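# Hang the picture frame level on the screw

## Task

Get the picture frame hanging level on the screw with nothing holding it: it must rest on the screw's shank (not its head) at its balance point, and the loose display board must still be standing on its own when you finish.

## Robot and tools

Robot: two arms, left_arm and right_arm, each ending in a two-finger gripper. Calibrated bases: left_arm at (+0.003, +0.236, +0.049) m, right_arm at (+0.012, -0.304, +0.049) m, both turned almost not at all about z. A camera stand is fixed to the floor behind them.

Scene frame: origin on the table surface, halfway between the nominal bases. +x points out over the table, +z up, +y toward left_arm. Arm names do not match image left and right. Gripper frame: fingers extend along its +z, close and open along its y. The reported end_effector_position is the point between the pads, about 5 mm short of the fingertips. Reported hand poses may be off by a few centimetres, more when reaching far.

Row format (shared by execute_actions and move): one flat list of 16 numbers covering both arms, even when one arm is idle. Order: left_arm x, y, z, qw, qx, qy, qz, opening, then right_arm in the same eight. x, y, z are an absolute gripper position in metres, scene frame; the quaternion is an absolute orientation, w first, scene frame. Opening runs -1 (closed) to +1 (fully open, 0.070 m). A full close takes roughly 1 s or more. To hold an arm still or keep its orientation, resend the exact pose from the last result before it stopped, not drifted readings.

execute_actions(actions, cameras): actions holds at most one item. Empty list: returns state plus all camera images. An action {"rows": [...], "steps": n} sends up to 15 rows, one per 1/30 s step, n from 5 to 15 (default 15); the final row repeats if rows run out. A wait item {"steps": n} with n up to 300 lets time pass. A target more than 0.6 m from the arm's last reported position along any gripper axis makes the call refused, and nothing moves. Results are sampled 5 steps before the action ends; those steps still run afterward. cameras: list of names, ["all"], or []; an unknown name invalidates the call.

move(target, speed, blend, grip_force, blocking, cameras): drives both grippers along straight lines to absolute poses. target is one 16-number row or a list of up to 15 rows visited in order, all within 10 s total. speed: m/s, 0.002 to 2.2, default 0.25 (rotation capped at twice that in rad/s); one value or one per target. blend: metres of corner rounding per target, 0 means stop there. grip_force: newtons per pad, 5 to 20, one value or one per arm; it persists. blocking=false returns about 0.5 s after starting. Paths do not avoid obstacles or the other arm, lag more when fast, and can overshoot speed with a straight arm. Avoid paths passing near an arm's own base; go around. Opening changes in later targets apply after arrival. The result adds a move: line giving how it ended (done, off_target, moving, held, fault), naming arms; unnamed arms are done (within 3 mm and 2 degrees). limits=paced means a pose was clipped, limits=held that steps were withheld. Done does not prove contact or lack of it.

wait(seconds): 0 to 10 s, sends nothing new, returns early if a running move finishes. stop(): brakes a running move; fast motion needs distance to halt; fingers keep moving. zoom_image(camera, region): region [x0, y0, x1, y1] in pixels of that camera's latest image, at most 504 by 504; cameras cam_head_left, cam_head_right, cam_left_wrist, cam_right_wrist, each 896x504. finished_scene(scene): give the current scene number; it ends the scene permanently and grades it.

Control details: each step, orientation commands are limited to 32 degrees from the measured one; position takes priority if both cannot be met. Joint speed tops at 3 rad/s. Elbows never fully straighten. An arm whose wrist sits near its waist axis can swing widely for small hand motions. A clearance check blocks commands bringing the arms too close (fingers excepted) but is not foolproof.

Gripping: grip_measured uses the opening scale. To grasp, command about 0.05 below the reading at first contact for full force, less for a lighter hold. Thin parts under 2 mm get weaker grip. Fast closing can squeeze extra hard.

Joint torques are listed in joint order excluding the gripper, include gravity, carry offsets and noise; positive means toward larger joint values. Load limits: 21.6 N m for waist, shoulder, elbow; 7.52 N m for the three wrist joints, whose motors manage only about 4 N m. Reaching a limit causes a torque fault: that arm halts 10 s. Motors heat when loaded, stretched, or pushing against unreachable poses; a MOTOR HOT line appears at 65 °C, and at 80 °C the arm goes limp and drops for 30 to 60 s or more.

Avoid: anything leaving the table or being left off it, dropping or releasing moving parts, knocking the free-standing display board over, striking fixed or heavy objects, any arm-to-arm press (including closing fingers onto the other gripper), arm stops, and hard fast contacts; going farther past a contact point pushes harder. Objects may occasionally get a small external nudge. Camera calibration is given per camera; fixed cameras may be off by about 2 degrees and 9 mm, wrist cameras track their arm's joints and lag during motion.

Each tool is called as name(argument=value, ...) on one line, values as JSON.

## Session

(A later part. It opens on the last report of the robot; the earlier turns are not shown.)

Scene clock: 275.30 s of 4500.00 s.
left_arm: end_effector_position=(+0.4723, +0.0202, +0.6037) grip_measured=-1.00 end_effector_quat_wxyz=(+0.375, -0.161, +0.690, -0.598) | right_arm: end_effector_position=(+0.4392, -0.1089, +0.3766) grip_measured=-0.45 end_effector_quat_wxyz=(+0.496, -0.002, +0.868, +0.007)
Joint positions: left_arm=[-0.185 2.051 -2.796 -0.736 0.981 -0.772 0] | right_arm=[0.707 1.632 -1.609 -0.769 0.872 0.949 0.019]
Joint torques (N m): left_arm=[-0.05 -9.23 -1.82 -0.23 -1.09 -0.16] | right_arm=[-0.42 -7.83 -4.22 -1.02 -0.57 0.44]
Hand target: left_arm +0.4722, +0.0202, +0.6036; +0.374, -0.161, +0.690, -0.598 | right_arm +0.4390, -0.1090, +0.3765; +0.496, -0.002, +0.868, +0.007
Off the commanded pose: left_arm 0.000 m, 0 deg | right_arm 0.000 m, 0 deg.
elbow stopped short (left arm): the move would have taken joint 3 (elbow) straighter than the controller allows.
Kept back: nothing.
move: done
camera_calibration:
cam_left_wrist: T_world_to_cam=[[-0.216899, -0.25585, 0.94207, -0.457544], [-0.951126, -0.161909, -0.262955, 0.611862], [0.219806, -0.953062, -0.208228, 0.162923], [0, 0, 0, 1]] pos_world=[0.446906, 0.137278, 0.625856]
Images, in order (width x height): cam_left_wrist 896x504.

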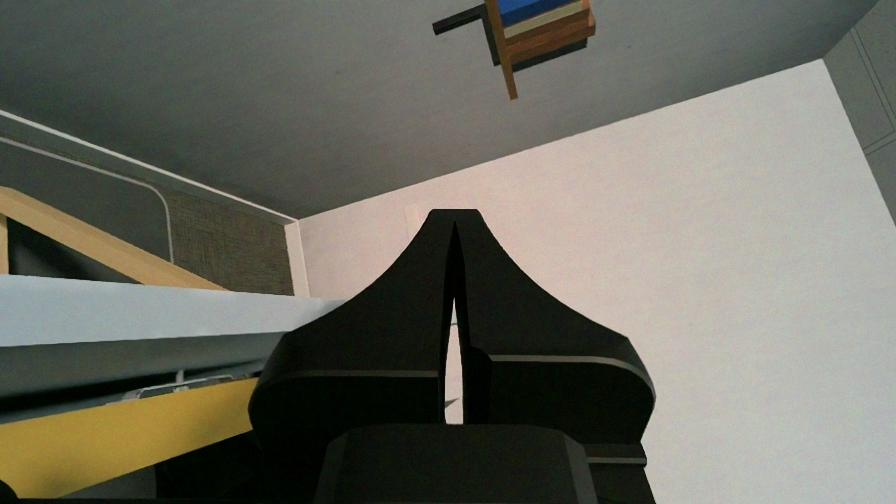

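move(target=[0.4723,0.0202,0.6037,0.374,-0.161,0.690,-0.598,-1,0.4390,-0.1090,0.3745,0.4960,-0.0017,0.8683,0.0072,-1], speed=0.02, cameras=["cam_left_wrist"])

zoom_image(camera="cam_left_wrist", region=[150, 362, 210, 398])

Scene clock: 276.23 s of 4500.00 s.
left_arm: end_effector_position=(+0.4723, +0.0202, +0.6037) grip_measured=-1.00 end_effector_quat_wxyz=(+0.375, -0.161, +0.690, -0.598) | right_arm: end_effector_position=(+0.4391, -0.1091, +0.3751) grip_measured=-0.45 end_effector_quat_wxyz=(+0.497, -0.001, +0.868, +0.007)
Joint positions: left_arm=[-0.185 2.051 -2.796 -0.736 0.981 -0.772 0] | right_arm=[0.707 1.63 -1.6 -0.775 0.866 0.958 0.019]
Joint torques (N m): left_arm=[-0.04 -8.93 -1.84 -0.23 -1.09 -0.17] | right_arm=[-0.15 -5.68 -2.98 -0.5 -0.29 -0.1]
Hand target: left_arm +0.4722, +0.0202, +0.6036; +0.374, -0.161, +0.690, -0.598 | right_arm +0.4390, -0.1090, +0.3745; +0.496, -0.002, +0.868, +0.007
Off the commanded pose: left_arm 0.000 m, 0 deg | right_arm 0.001 m, 0 deg.
elbow stopped short (left arm): the move would have taken joint 3 (elbow) straighter than the controller allows.
Kept back: nothing.
move: done
camera_calibration:
cam_left_wrist: T_world_to_cam=[[-0.216899, -0.25585, 0.94207, -0.457544], [-0.951126, -0.161909, -0.262955, 0.611862], [0.219806, -0.953062, -0.208228, 0.162923], [0, 0, 0, 1]] pos_world=[0.446906, 0.137278, 0.625856]
Images, in order (width x height): cam_left_wrist 896x504.

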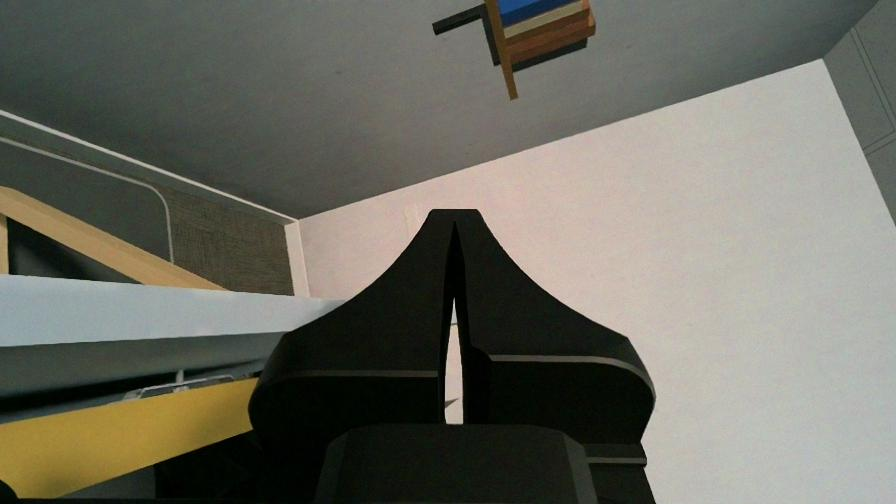

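Scaled by 8.400 from the camera's 896x504 image, which has a finer 1280x720 frame.

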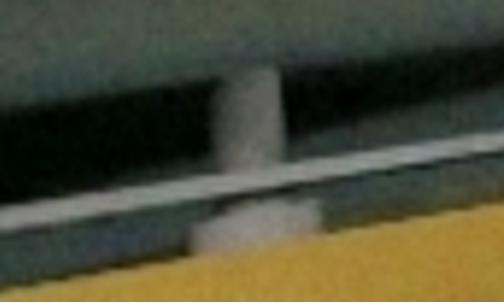

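zoom_image(camera="cam_left_wrist", region=[100, 350, 260, 440])

Scaled by 3.150 from the camera's 896x504 image, which has a finer 1280x720 frame.

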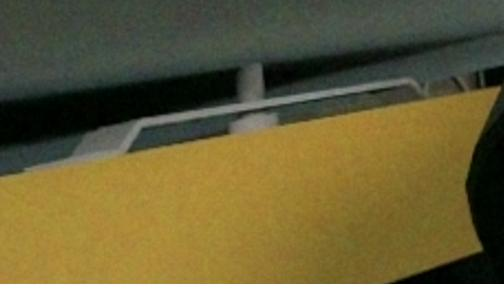

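move(target=[[0.36,0.085,0.55,0.30,-0.17,0.69,-0.63,-1,0.4390,-0.1090,0.3745,0.4960,-0.0017,0.8683,0.0072,-1],[0.428,0.0893,0.425,0.173,-0.176,0.692,-0.678,-1,0.4390,-0.1090,0.3745,0.4960,-0.0017,0.8683,0.0072,-1]], speed=[0.25,0.2], blend=[0.03,0], cameras=["cam_left_wrist"])

zoom_image(camera="cam_left_wrist", region=[470, 100, 670, 230])

Scene clock: 278.87 s of 4500.00 s.
left_arm: end_effector_position=(+0.4282, +0.0894, +0.4245) grip_measured=-1.00 end_effector_quat_wxyz=(+0.173, -0.176, +0.692, -0.678) | right_arm: end_effector_position=(+0.4391, -0.1091, +0.3747) grip_measured=-0.45 end_effector_quat_wxyz=(+0.496, -0.001, +0.868, +0.007)
Joint positions: left_arm=[0.154 1.688 -1.44 -1.607 1.222 0.164 0] | right_arm=[0.707 1.63 -1.599 -0.775 0.866 0.958 0.019]
Joint torques (N m): left_arm=[-0.6 -8.08 -3.35 -1 0 -0.15] | right_arm=[2.83 -3.41 -2.81 -0.16 -0.45 -0.68]
Hand target: left_arm +0.4280, +0.0893, +0.4250; +0.173, -0.176, +0.692, -0.678 | right_arm +0.4390, -0.1090, +0.3745; +0.496, -0.002, +0.868, +0.007
Off the commanded pose: left_arm 0.001 m, 0 deg | right_arm 0.000 m, 0 deg.
Kept back: nothing.
move: done
camera_calibration:
cam_left_wrist: T_world_to_cam=[[0.0110853, -0.0445457, 0.998946, -0.42124], [-0.9953, 0.0956247, 0.015309, 0.411716], [-0.0962059, -0.99442, -0.0432763, 0.270182], [0, 0, 0, 1]] pos_world=[0.440443, 0.21054, 0.426186]
Images, in order (width x height): cam_left_wrist 896x504.

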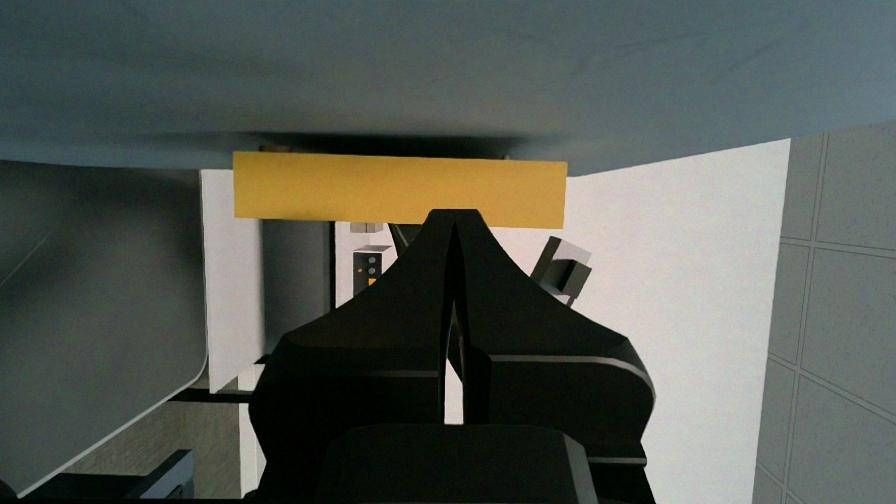

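Scaled by 2.520 from the camera's 896x504 image, which has a finer 1280x720 frame.

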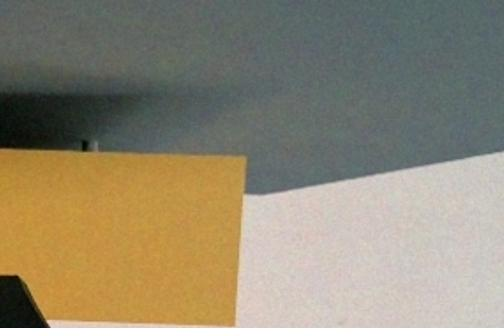

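execute_actions(actions=[], cameras=["cam_head_left","cam_right_wrist","cam_head_right"])

zoom_image(camera="cam_head_left", region=[400, 10, 550, 95])

Scene clock: 279.17 s of 4500.00 s.
left_arm: end_effector_position=(+0.4280, +0.0893, +0.4248) grip_measured=-1.00 end_effector_quat_wxyz=(+0.173, -0.176, +0.692, -0.678) | right_arm: end_effector_position=(+0.4391, -0.1091, +0.3747) grip_measured=-0.45 end_effector_quat_wxyz=(+0.496, -0.001, +0.868, +0.007)
Joint positions: left_arm=[0.154 1.687 -1.44 -1.607 1.222 0.164 0] | right_arm=[0.707 1.63 -1.599 -0.775 0.866 0.958 0.019]
Joint torques (N m): left_arm=[-0.86 -7.8 -3.2 -0.98 -0.01 -0.14] | right_arm=[2.97 -3.55 -2.78 -0.16 -0.47 -0.68]
Motor temperatures (°C): left_arm=[30 33 32 32 36 30] | right_arm=[29 31 33 35 38 31]
Hand target: left_arm +0.4280, +0.0893, +0.4250; +0.173, -0.176, +0.692, -0.678 | right_arm +0.4390, -0.1090, +0.3745; +0.496, -0.002, +0.868, +0.007
Off the commanded pose: left_arm 0.000 m, 0 deg | right_arm 0.000 m, 0 deg.
Steps of this call (1-9: nothing new was sent). Readings (end_effector_position of left_arm | right_arm):
1: (+0.4282, +0.0894, +0.4245) | (+0.4391, -0.1091, +0.3747)
2: (+0.4282, +0.0894, +0.4245) | (+0.4391, -0.1091, +0.3747)
4: (+0.4282, +0.0894, +0.4245) | (+0.4391, -0.1091, +0.3747)
8: (+0.4280, +0.0893, +0.4248) | (+0.4391, -0.1091, +0.3747)
9: the state above
camera_calibration:
cam_right_wrist: T_world_to_cam=[[-0.0185655, -0.999052, -0.0393816, -0.0854818], [-0.927625, 0.0319078, -0.372148, 0.543964], [0.373052, 0.0296223, -0.927337, 0.305235], [0, 0, 0, 1]] pos_world=[0.389139, -0.111799, 0.482125]
Images, in order (width x height): cam_head_left 896x504, cam_head_right 896x504, cam_right_wrist 896x504.

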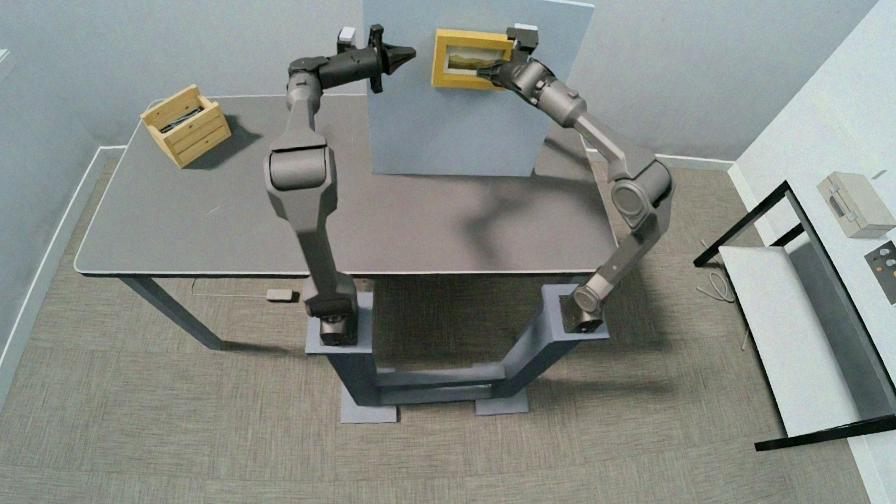

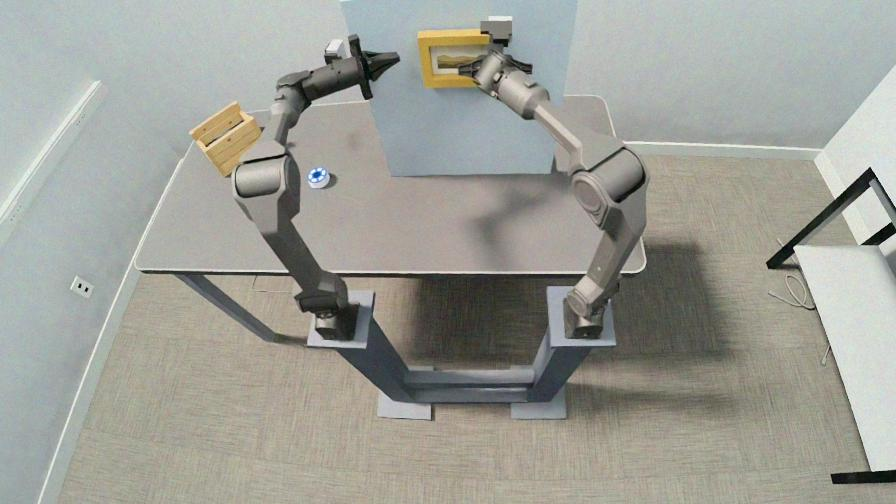

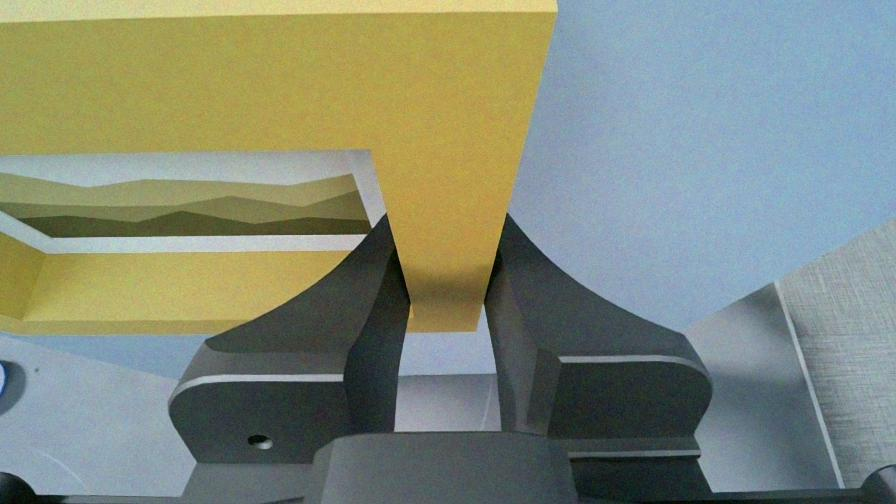

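Scaled by 3.360 from the camera's 896x504 image, which has a finer 1280x720 frame.

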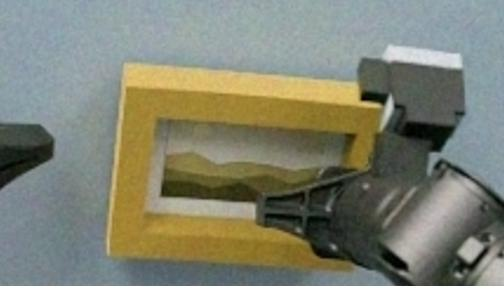

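move(target=[[0.428,0.0893,0.425,0.173,-0.176,0.692,-0.678,-1,0.4384,-0.1090,0.3745,0.4960,-0.0017,0.8683,0.0072,-1],[0.428,0.0893,0.425,0.173,-0.176,0.692,-0.678,-1,0.4384,-0.1090,0.3725,0.4960,-0.0017,0.8683,0.0072,-1]], speed=0.02, cameras=["cam_left_wrist"])

zoom_image(camera="cam_left_wrist", region=[470, 100, 670, 230])

zoom_image(camera="cam_left_wrist", region=[490, 150, 570, 210])

Scene clock: 281.63 s of 4500.00 s.
left_arm: end_effector_position=(+0.4280, +0.0893, +0.4248) grip_measured=-1.00 end_effector_quat_wxyz=(+0.173, -0.176, +0.692, -0.678) | right_arm: end_effector_position=(+0.4384, -0.1094, +0.3726) grip_measured=-0.44 end_effector_quat_wxyz=(+0.496, -0.001, +0.868, +0.007)
Joint positions: left_arm=[0.154 1.687 -1.44 -1.607 1.222 0.164 0] | right_arm=[0.708 1.627 -1.587 -0.78 0.861 0.967 0.019]
Joint torques (N m): left_arm=[-0.85 -7.65 -2.56 -1 -0.06 -0.16] | right_arm=[3.17 -4.44 -2.43 -0.08 -0.45 -0.76]
Hand target: left_arm +0.4280, +0.0893, +0.4250; +0.173, -0.176, +0.692, -0.678 | right_arm +0.4384, -0.1090, +0.3725; +0.496, -0.002, +0.868, +0.007
Off the commanded pose: left_arm 0.000 m, 0 deg | right_arm 0.000 m, 0 deg.
Kept back: nothing.
move: done
camera_calibration:
cam_left_wrist: T_world_to_cam=[[0.0101695, -0.0446465, 0.998951, -0.421219], [-0.995311, 0.0956504, 0.0144074, 0.411904], [-0.0961933, -0.994413, -0.0434644, 0.270154], [0, 0, 0, 1]] pos_world=[0.440243, 0.21044, 0.426585]
Images, in order (width x height): cam_left_wrist 896x504.

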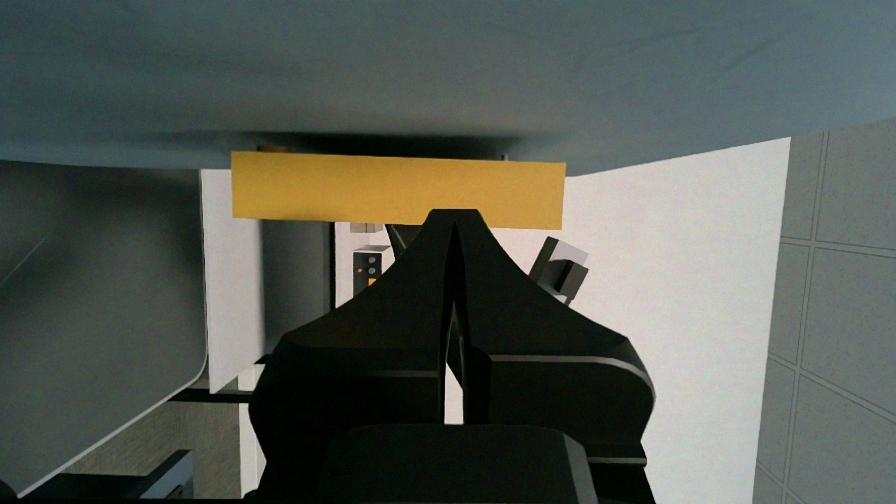

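Scaled by 2.520 from the camera's 896x504 image, which has a finer 1280x720 frame.

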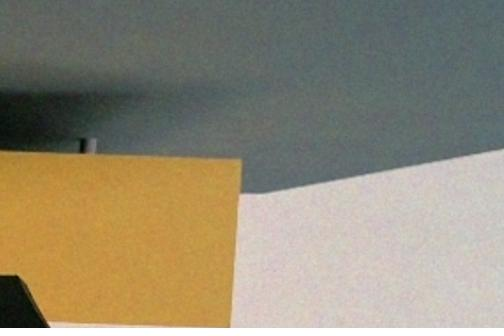

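Scaled by 6.300 from the camera's 896x504 image, which has a finer 1280x720 frame.

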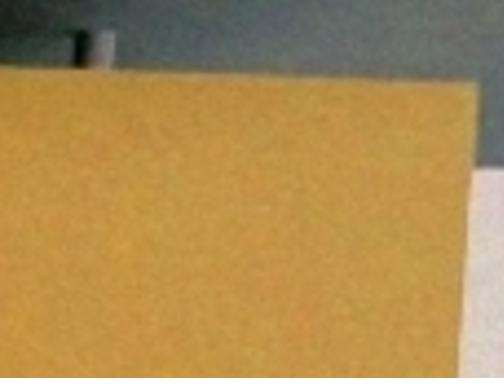

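execute_actions(actions=[], cameras=["cam_head_left","cam_right_wrist","cam_head_right"])

zoom_image(camera="cam_head_left", region=[425, 20, 525, 60])

zoom_image(camera="cam_head_right", region=[390, 10, 540, 95])

zoom_image(camera="cam_right_wrist", region=[0, 0, 504, 283])

Scene clock: 281.93 s of 4500.00 s.
left_arm: end_effector_position=(+0.4280, +0.0893, +0.4248) grip_measured=-1.00 end_effector_quat_wxyz=(+0.173, -0.176, +0.692, -0.678) | right_arm: end_effector_position=(+0.4384, -0.1094, +0.3726) grip_measured=-0.44 end_effector_quat_wxyz=(+0.496, -0.001, +0.868, +0.007)
Joint positions: left_arm=[0.154 1.687 -1.44 -1.607 1.222 0.164 0] | right_arm=[0.708 1.627 -1.587 -0.78 0.861 0.967 0.019]
Joint torques (N m): left_arm=[-0.73 -7.85 -2.51 -1 -0.03 -0.15] | right_arm=[3.04 -3.93 -2.48 0.01 -0.44 -0.92]
Motor temperatures (°C): left_arm=[30 33 32 32 35 30] | right_arm=[29 31 33 35 38 31]
Hand target: left_arm +0.4280, +0.0893, +0.4250; +0.173, -0.176, +0.692, -0.678 | right_arm +0.4384, -0.1090, +0.3725; +0.496, -0.002, +0.868, +0.007
Off the commanded pose: left_arm 0.000 m, 0 deg | right_arm 0.000 m, 0 deg.
Steps of this call (1-9: nothing new was sent). Readings (end_effector_position of left_arm | right_arm):
1: (+0.4280, +0.0893, +0.4248) | (+0.4384, -0.1094, +0.3726)
2: (+0.4280, +0.0893, +0.4248) | (+0.4384, -0.1094, +0.3726)
4: (+0.4280, +0.0893, +0.4248) | (+0.4384, -0.1094, +0.3726)
8: (+0.4280, +0.0893, +0.4248) | (+0.4384, -0.1094, +0.3726)
9: the state above
camera_calibration:
cam_right_wrist: T_world_to_cam=[[-0.0191745, -0.999035, -0.0395266, -0.0854631], [-0.92781, 0.0325111, -0.371634, 0.542561], [0.37256, 0.0295473, -0.927537, 0.303889], [0, 0, 0, 1]] pos_world=[0.388537, -0.111999, 0.480124]
Images, in order (width x height): cam_head_left 896x504, cam_head_right 896x504, cam_right_wrist 896x504.

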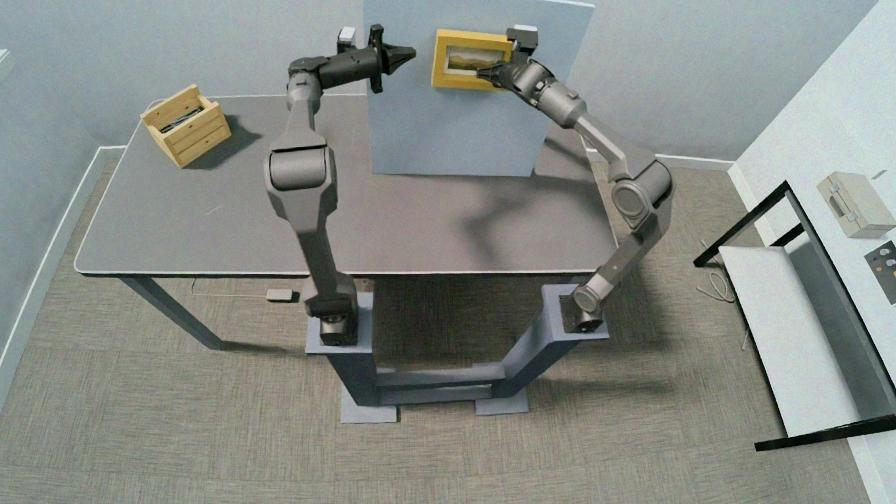

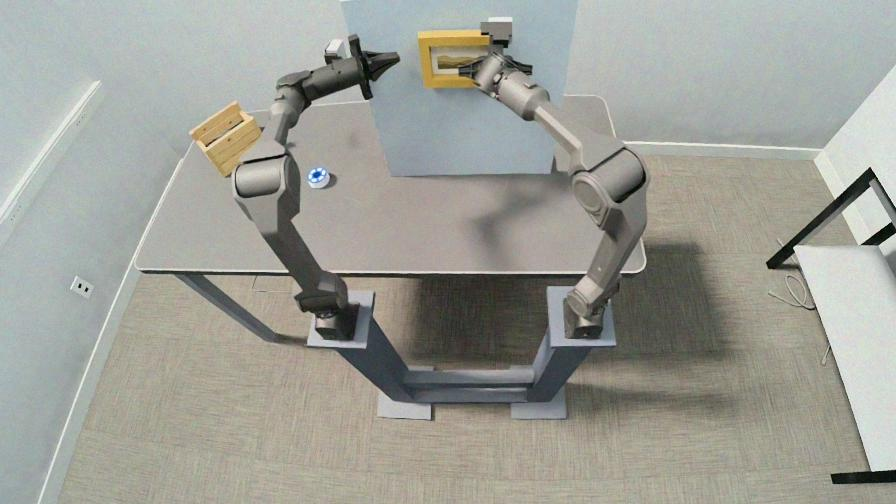

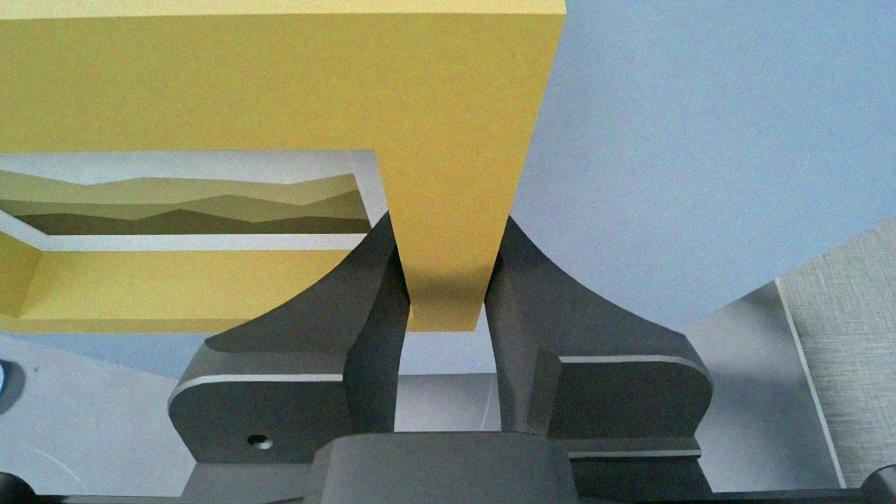

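Scaled by 5.040 from the camera's 896x504 image, which has a finer 1280x720 frame.

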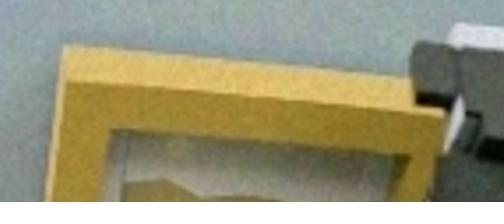

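Scaled by 3.360 from the camera's 896x504 image, which has a finer 1280x720 frame.

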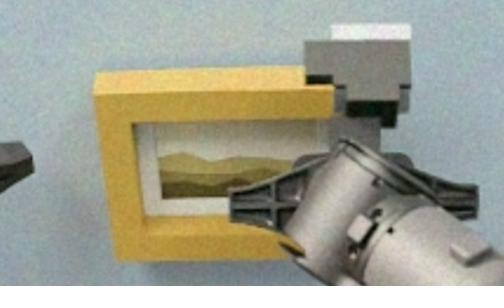

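Scaled by 1.000.

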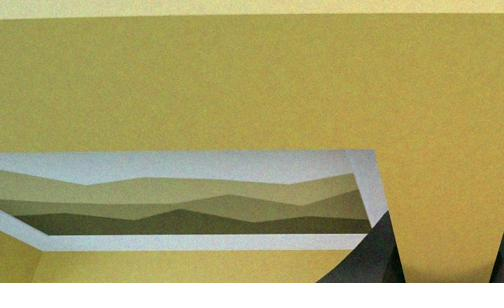

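move(target=[[0.428,0.0893,0.425,0.173,-0.176,0.692,-0.678,-1,0.4364,-0.1090,0.3725,0.4960,-0.0017,0.8683,0.0072,-1]], speed=0.02, cameras=["cam_left_wrist"])

zoom_image(camera="cam_left_wrist", region=[490, 150, 570, 210])

Scene clock: 283.27 s of 4500.00 s.
left_arm: end_effector_position=(+0.4280, +0.0893, +0.4248) grip_measured=-1.00 end_effector_quat_wxyz=(+0.173, -0.176, +0.692, -0.678) | right_arm: end_effector_position=(+0.4365, -0.1087, +0.3727) grip_measured=-0.44 end_effector_quat_wxyz=(+0.496, -0.002, +0.868, +0.008)
Joint positions: left_arm=[0.154 1.687 -1.44 -1.607 1.222 0.164 0] | right_arm=[0.712 1.622 -1.581 -0.783 0.862 0.971 0.02]
Joint torques (N m): left_arm=[-0.82 -7.78 -2.53 -1 -0.03 -0.12] | right_arm=[2.99 -4.86 -1.84 -0.09 0.01 -0.52]
Hand target: left_arm +0.4280, +0.0893, +0.4250; +0.173, -0.176, +0.692, -0.678 | right_arm +0.4364, -0.1090, +0.3725; +0.496, -0.002, +0.868, +0.007
Off the commanded pose: left_arm 0.000 m, 0 deg | right_arm 0.000 m, 0 deg.
Kept back: nothing.
move: done
camera_calibration:
cam_left_wrist: T_world_to_cam=[[0.0101695, -0.0446465, 0.998951, -0.421219], [-0.995311, 0.0956504, 0.0144074, 0.411904], [-0.0961933, -0.994413, -0.0434644, 0.270154], [0, 0, 0, 1]] pos_world=[0.440243, 0.21044, 0.426585]
Images, in order (width x height): cam_left_wrist 896x504.

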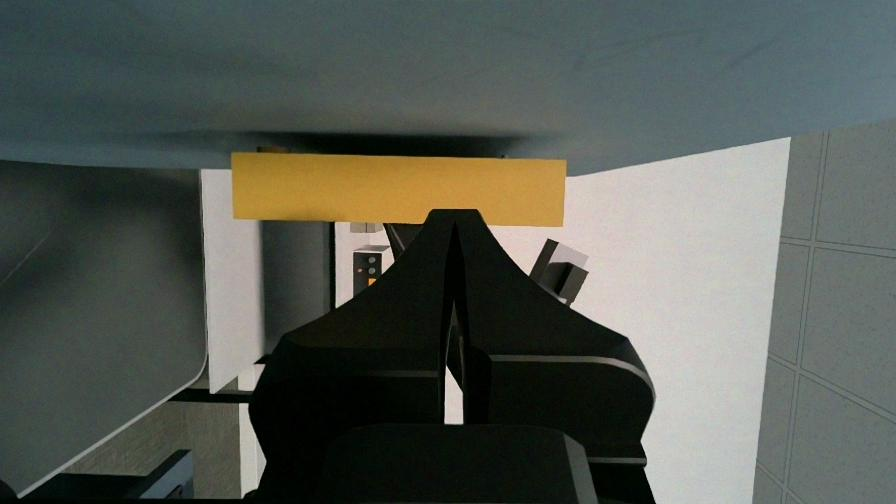

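Scaled by 6.300 from the camera's 896x504 image, which has a finer 1280x720 frame.

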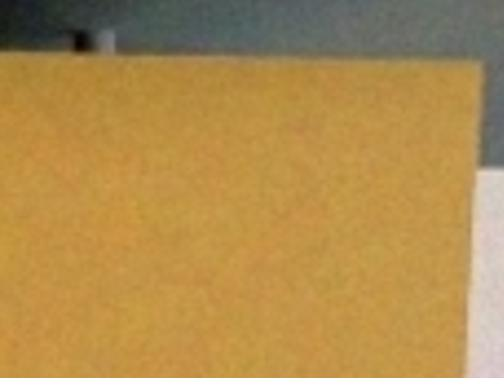

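move(target=[[0.428,0.0893,0.425,0.173,-0.176,0.692,-0.678,-1,0.4344,-0.1090,0.3725,0.4960,-0.0017,0.8683,0.0072,-1]], speed=0.02, cameras=["cam_left_wrist"])

zoom_image(camera="cam_left_wrist", region=[490, 150, 570, 210])

Scene clock: 284.43 s of 4500.00 s.
left_arm: end_effector_position=(+0.4280, +0.0893, +0.4248) grip_measured=-1.00 end_effector_quat_wxyz=(+0.173, -0.176, +0.692, -0.678) | right_arm: end_effector_position=(+0.4345, -0.1091, +0.3726) grip_measured=-0.44 end_effector_quat_wxyz=(+0.496, -0.002, +0.868, +0.007)
Joint positions: left_arm=[0.154 1.687 -1.44 -1.607 1.222 0.164 0] | right_arm=[0.716 1.616 -1.574 -0.787 0.865 0.976 0.02]
Joint torques (N m): left_arm=[-0.73 -7.82 -2.56 -0.98 -0.03 -0.13] | right_arm=[3.55 -5.03 -2.09 -0.09 -0.18 -0.58]
Hand target: left_arm +0.4280, +0.0893, +0.4250; +0.173, -0.176, +0.692, -0.678 | right_arm +0.4344, -0.1090, +0.3725; +0.496, -0.002, +0.868, +0.007
Off the commanded pose: left_arm 0.000 m, 0 deg | right_arm 0.000 m, 0 deg.
Kept back: nothing.
move: done
camera_calibration:
cam_left_wrist: T_world_to_cam=[[0.0101695, -0.0446465, 0.998951, -0.421219], [-0.995311, 0.0956504, 0.0144074, 0.411904], [-0.0961933, -0.994413, -0.0434644, 0.270154], [0, 0, 0, 1]] pos_world=[0.440243, 0.21044, 0.426585]
Images, in order (width x height): cam_left_wrist 896x504.

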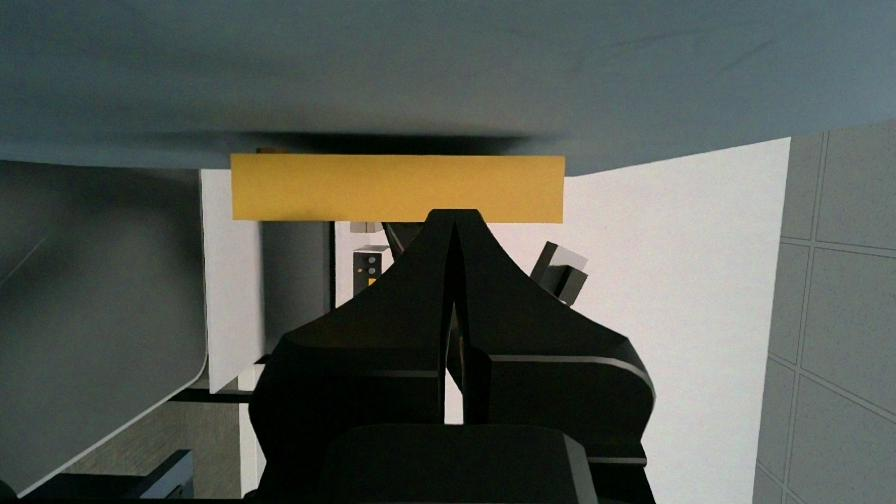

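Scaled by 6.300 from the camera's 896x504 image, which has a finer 1280x720 frame.

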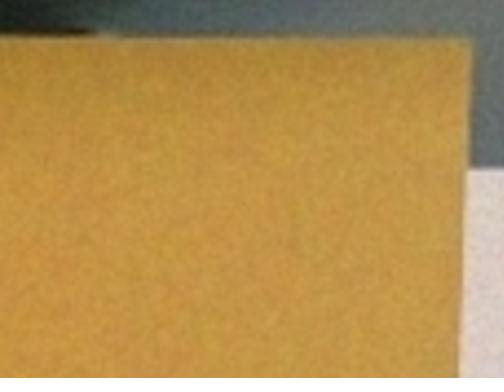

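move(target=[[0.36,0.085,0.55,0.30,-0.17,0.69,-0.63,-1,0.4344,-0.1090,0.3725,0.4960,-0.0017,0.8683,0.0072,-1],[0.4723,0.0202,0.6037,0.374,-0.161,0.690,-0.598,-1,0.4344,-0.1090,0.3725,0.4960,-0.0017,0.8683,0.0072,-1]], speed=[0.2,0.25], blend=[0.03,0], cameras=["cam_left_wrist"])

zoom_image(camera="cam_left_wrist", region=[150, 362, 210, 398])

zoom_image(camera="cam_left_wrist", region=[100, 350, 260, 440])

Scene clock: 286.90 s of 4500.00 s.
left_arm: end_effector_position=(+0.4721, +0.0199, +0.6033) grip_measured=-1.00 end_effector_quat_wxyz=(+0.374, -0.161, +0.689, -0.599) | right_arm: end_effector_position=(+0.4345, -0.1091, +0.3726) grip_measured=-0.44 end_effector_quat_wxyz=(+0.496, -0.002, +0.868, +0.007)
Joint positions: left_arm=[-0.185 2.026 -2.741 -0.75 0.958 -0.749 0] | right_arm=[0.716 1.616 -1.574 -0.787 0.865 0.976 0.02]
Joint torques (N m): left_arm=[0.34 -7.37 -1.83 -0.26 -1.09 0] | right_arm=[3.88 -5.17 -3.17 0.03 -0.6 -0.92]
Hand target: left_arm +0.4722, +0.0202, +0.6035; +0.375, -0.161, +0.689, -0.599 | right_arm +0.4344, -0.1090, +0.3725; +0.496, -0.002, +0.868, +0.007
Off the commanded pose: left_arm 0.001 m, 0 deg | right_arm 0.000 m, 0 deg.
Kept back: nothing.
move: done
camera_calibration:
cam_left_wrist: T_world_to_cam=[[-0.21685, -0.254822, 0.94236, -0.457516], [-0.951252, -0.161705, -0.262623, 0.611407], [0.219306, -0.953372, -0.207334, 0.162262], [0, 0, 0, 1]] pos_world=[0.446805, 0.136978, 0.625357]
Images, in order (width x height): cam_left_wrist 896x504.

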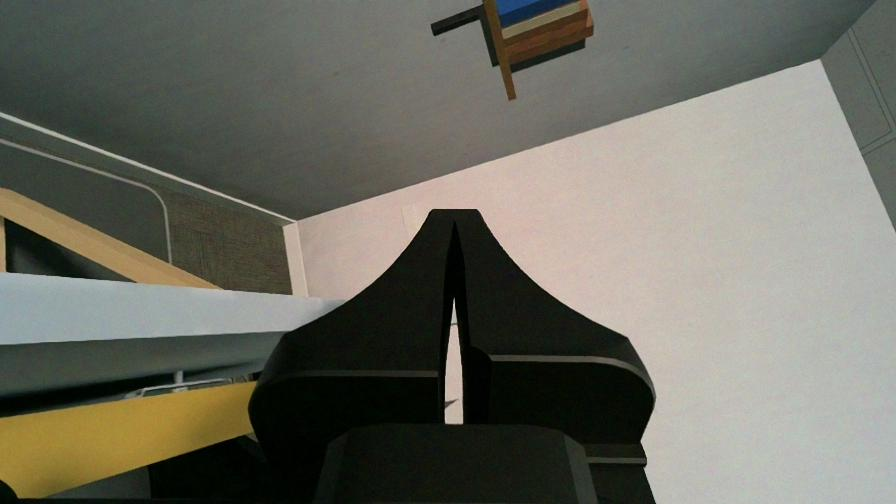

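Scaled by 8.400 from the camera's 896x504 image, which has a finer 1280x720 frame.

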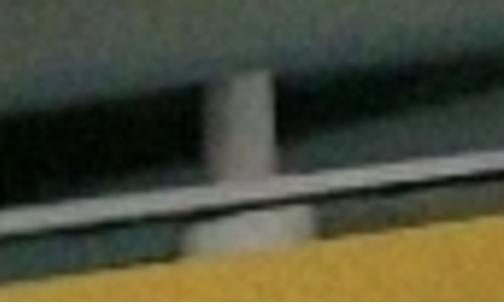

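Scaled by 3.150 from the camera's 896x504 image, which has a finer 1280x720 frame.

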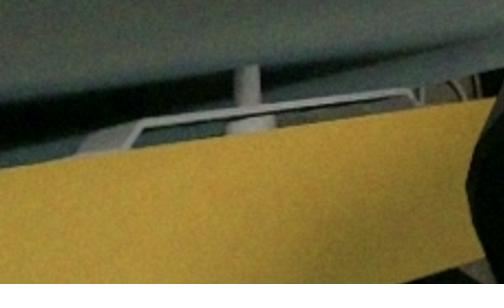

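move(target=[[0.4723,0.0202,0.6037,0.374,-0.161,0.690,-0.598,-1,0.4344,-0.1090,0.3735,0.4960,-0.0017,0.8683,0.0072,-1]], speed=0.02)

move(target=[[0.4723,0.0202,0.6037,0.374,-0.161,0.690,-0.598,-1,0.4344,-0.1090,0.3745,0.4960,-0.0017,0.8683,0.0072,-1]], speed=0.02, cameras=["cam_left_wrist"])

zoom_image(camera="cam_left_wrist", region=[100, 350, 260, 440])

zoom_image(camera="cam_left_wrist", region=[150, 362, 210, 398])

Scene clock: 289.33 s of 4500.00 s.
left_arm: end_effector_position=(+0.4719, +0.0202, +0.6040) grip_measured=-1.00 end_effector_quat_wxyz=(+0.375, -0.161, +0.690, -0.599) | right_arm: end_effector_position=(+0.4343, -0.1094, +0.3730) grip_measured=-0.44 end_effector_quat_wxyz=(+0.495, -0.001, +0.869, +0.007)
Joint positions: left_arm=[-0.185 2.05 -2.797 -0.736 0.982 -0.772 0] | right_arm=[0.716 1.616 -1.577 -0.784 0.869 0.973 0.02]
Joint torques (N m): left_arm=[0.47 -7.35 -1.93 -0.29 -1.18 -0.06] | right_arm=[4.1 -4.7 -4.8 -0.35 -1.25 -0.76]
Hand target: left_arm +0.4722, +0.0202, +0.6036; +0.374, -0.161, +0.690, -0.598 | right_arm +0.4344, -0.1090, +0.3735; +0.496, -0.002, +0.868, +0.007
Off the commanded pose: left_arm 0.001 m, 0 deg | right_arm 0.001 m, 0 deg.
elbow stopped short (left arm): the move would have taken joint 3 (elbow) straighter than the controller allows.
elbow read too straight (left arm): the controller reads joint 3 (elbow) straighter than it allows; while it does, the hand can move without a command.
Kept back: nothing.
move: done

Scene clock: 290.03 s of 4500.00 s.
left_arm: end_effector_position=(+0.4719, +0.0202, +0.6040) grip_measured=-1.00 end_effector_quat_wxyz=(+0.375, -0.161, +0.690, -0.599) | right_arm: end_effector_position=(+0.4346, -0.1090, +0.3746) grip_measured=-0.44 end_effector_quat_wxyz=(+0.496, -0.002, +0.868, +0.007)
Joint positions: left_arm=[-0.185 2.05 -2.797 -0.736 0.982 -0.772 0] | right_arm=[0.716 1.617 -1.583 -0.782 0.87 0.969 0.02]
Joint torques (N m): left_arm=[0.22 -7.3 -1.57 -0.45 -1.4 0.07] | right_arm=[4.52 -5.46 -4.96 -0.42 -1.07 -0.56]
Hand target: left_arm +0.4722, +0.0202, +0.6036; +0.374, -0.161, +0.690, -0.598 | right_arm +0.4344, -0.1090, +0.3745; +0.496, -0.002, +0.868, +0.007
Off the commanded pose: left_arm 0.001 m, 0 deg | right_arm 0.000 m, 0 deg.
elbow stopped short (left arm): the move would have taken joint 3 (elbow) straighter than the controller allows.
elbow read too straight (left arm): the controller reads joint 3 (elbow) straighter than it allows; while it does, the hand can move without a command.
Kept back: nothing.
move: done
camera_calibration:
cam_left_wrist: T_world_to_cam=[[-0.217566, -0.255611, 0.941981, -0.457592], [-0.951089, -0.161324, -0.263446, 0.611771], [0.219304, -0.953225, -0.20801, 0.163184], [0, 0, 0, 1]] pos_world=[0.446505, 0.137279, 0.626156]
Images, in order (width x height): cam_left_wrist 896x504.

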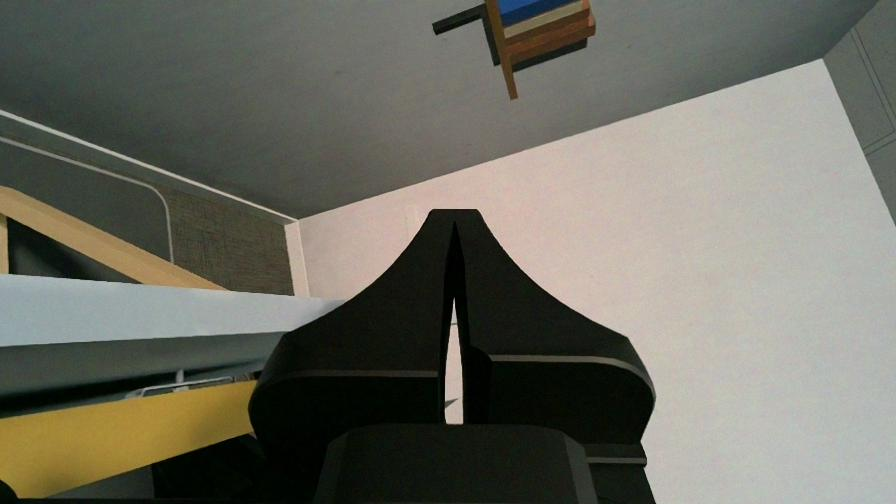

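Scaled by 3.150 from the camera's 896x504 image, which has a finer 1280x720 frame.

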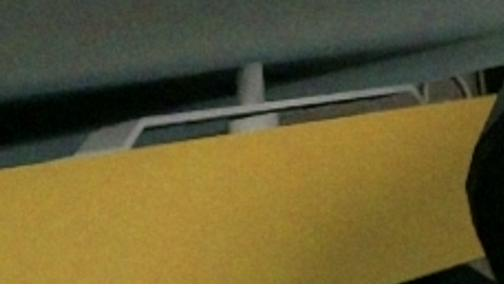

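Scaled by 8.400 from the camera's 896x504 image, which has a finer 1280x720 frame.

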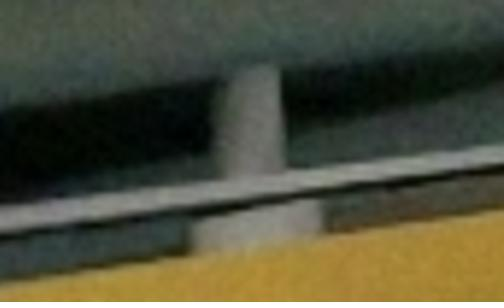

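move(target=[[0.4718,0.0202,0.6030,0.374,-0.161,0.690,-0.598,-1,0.4310,-0.1090,0.3745,0.4960,-0.0017,0.8683,0.0072,-1]], speed=0.02, cameras=["cam_left_wrist"])

zoom_image(camera="cam_left_wrist", region=[150, 362, 210, 398])

Scene clock: 291.03 s of 4500.00 s.
left_arm: end_effector_position=(+0.4718, +0.0202, +0.6029) grip_measured=-1.00 end_effector_quat_wxyz=(+0.374, -0.161, +0.690, -0.598) | right_arm: end_effector_position=(+0.4311, -0.1090, +0.3751) grip_measured=-0.44 end_effector_quat_wxyz=(+0.497, -0.001, +0.868, +0.008)
Joint positions: left_arm=[-0.185 2.022 -2.736 -0.751 0.96 -0.747 0] | right_arm=[0.723 1.607 -1.572 -0.788 0.874 0.977 0.02]
Joint torques (N m): left_arm=[0.24 -8.97 -1.92 -0.45 -1.31 0.1] | right_arm=[4.21 -6.03 -2.95 -0.25 -0.66 -0.51]
Hand target: left_arm +0.4718, +0.0202, +0.6030; +0.374, -0.161, +0.690, -0.598 | right_arm +0.4310, -0.1090, +0.3745; +0.496, -0.002, +0.868, +0.007
Off the commanded pose: left_arm 0.000 m, 0 deg | right_arm 0.001 m, 0 deg.
Kept back: nothing.
move: done
camera_calibration:
cam_left_wrist: T_world_to_cam=[[-0.215567, -0.256689, 0.942147, -0.457619], [-0.951709, -0.160752, -0.261552, 0.61053], [0.218589, -0.953032, -0.20964, 0.164214], [0, 0, 0, 1]] pos_world=[0.446504, 0.137179, 0.625256]
Images, in order (width x height): cam_left_wrist 896x504.

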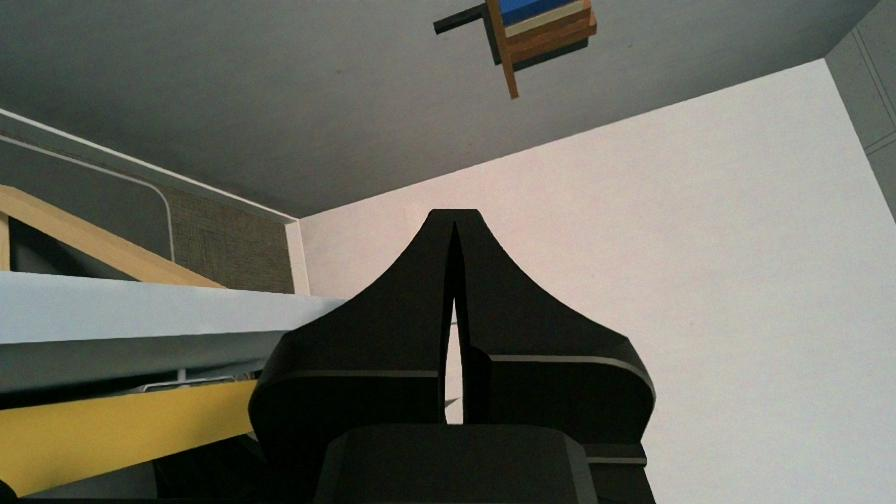

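Scaled by 8.400 from the camera's 896x504 image, which has a finer 1280x720 frame.

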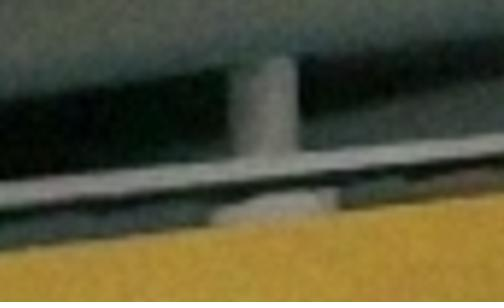

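move(target=[[0.4718,0.0202,0.6030,0.374,-0.161,0.690,-0.598,-1,0.4310,-0.1090,0.3720,0.4960,-0.0017,0.8683,0.0072,-1]], speed=0.02, cameras=["cam_left_wrist"])

zoom_image(camera="cam_left_wrist", region=[150, 362, 210, 398])

zoom_image(camera="cam_left_wrist", region=[100, 350, 260, 440])

Scene clock: 292.17 s of 4500.00 s.
left_arm: end_effector_position=(+0.4720, +0.0203, +0.6028) grip_measured=-1.00 end_effector_quat_wxyz=(+0.374, -0.161, +0.690, -0.598) | right_arm: end_effector_position=(+0.4309, -0.1088, +0.3722) grip_measured=-0.43 end_effector_quat_wxyz=(+0.496, -0.002, +0.868, +0.007)
Joint positions: left_arm=[-0.185 2.022 -2.735 -0.751 0.959 -0.746 0] | right_arm=[0.724 1.606 -1.56 -0.794 0.868 0.986 0.02]
Joint torques (N m): left_arm=[-0.1 -8.99 -1.44 -0.51 -1.36 0.08] | right_arm=[1.99 -4.44 -1.88 -0.01 -0.18 -0.66]
Hand target: left_arm +0.4718, +0.0202, +0.6030; +0.374, -0.161, +0.690, -0.598 | right_arm +0.4310, -0.1090, +0.3720; +0.496, -0.002, +0.868, +0.007
Off the commanded pose: left_arm 0.000 m, 0 deg | right_arm 0.000 m, 0 deg.
Kept back: nothing.
move: done
camera_calibration:
cam_left_wrist: T_world_to_cam=[[-0.215711, -0.257054, 0.942015, -0.457258], [-0.951559, -0.161129, -0.261865, 0.610892], [0.2191, -0.95287, -0.209845, 0.164122], [0, 0, 0, 1]] pos_world=[0.446705, 0.137279, 0.625155]
Images, in order (width x height): cam_left_wrist 896x504.

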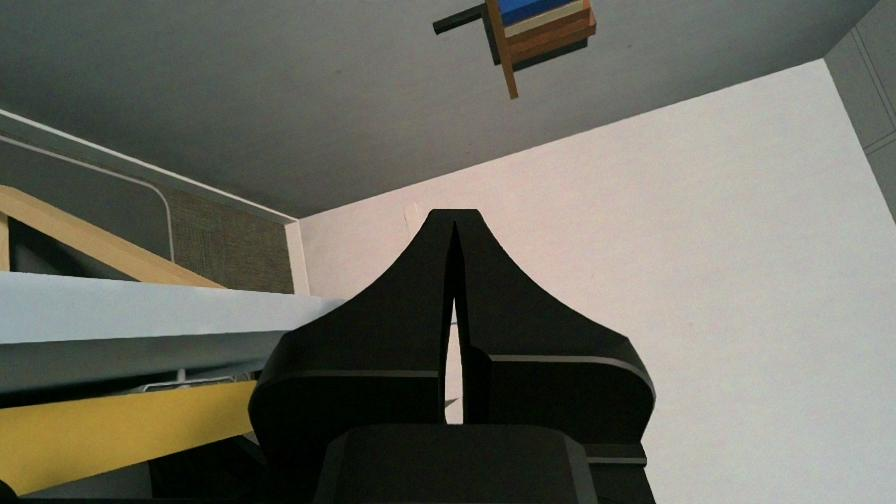

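Scaled by 8.400 from the camera's 896x504 image, which has a finer 1280x720 frame.

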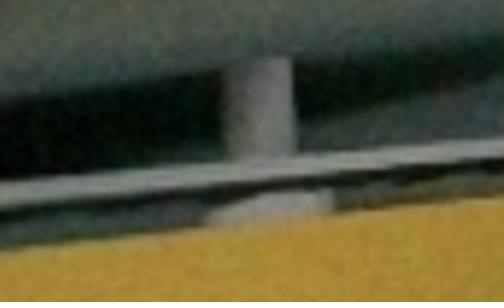

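Scaled by 3.150 from the camera's 896x504 image, which has a finer 1280x720 frame.

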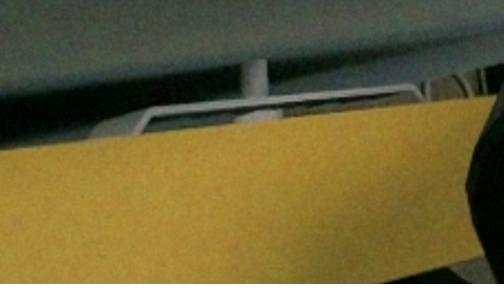

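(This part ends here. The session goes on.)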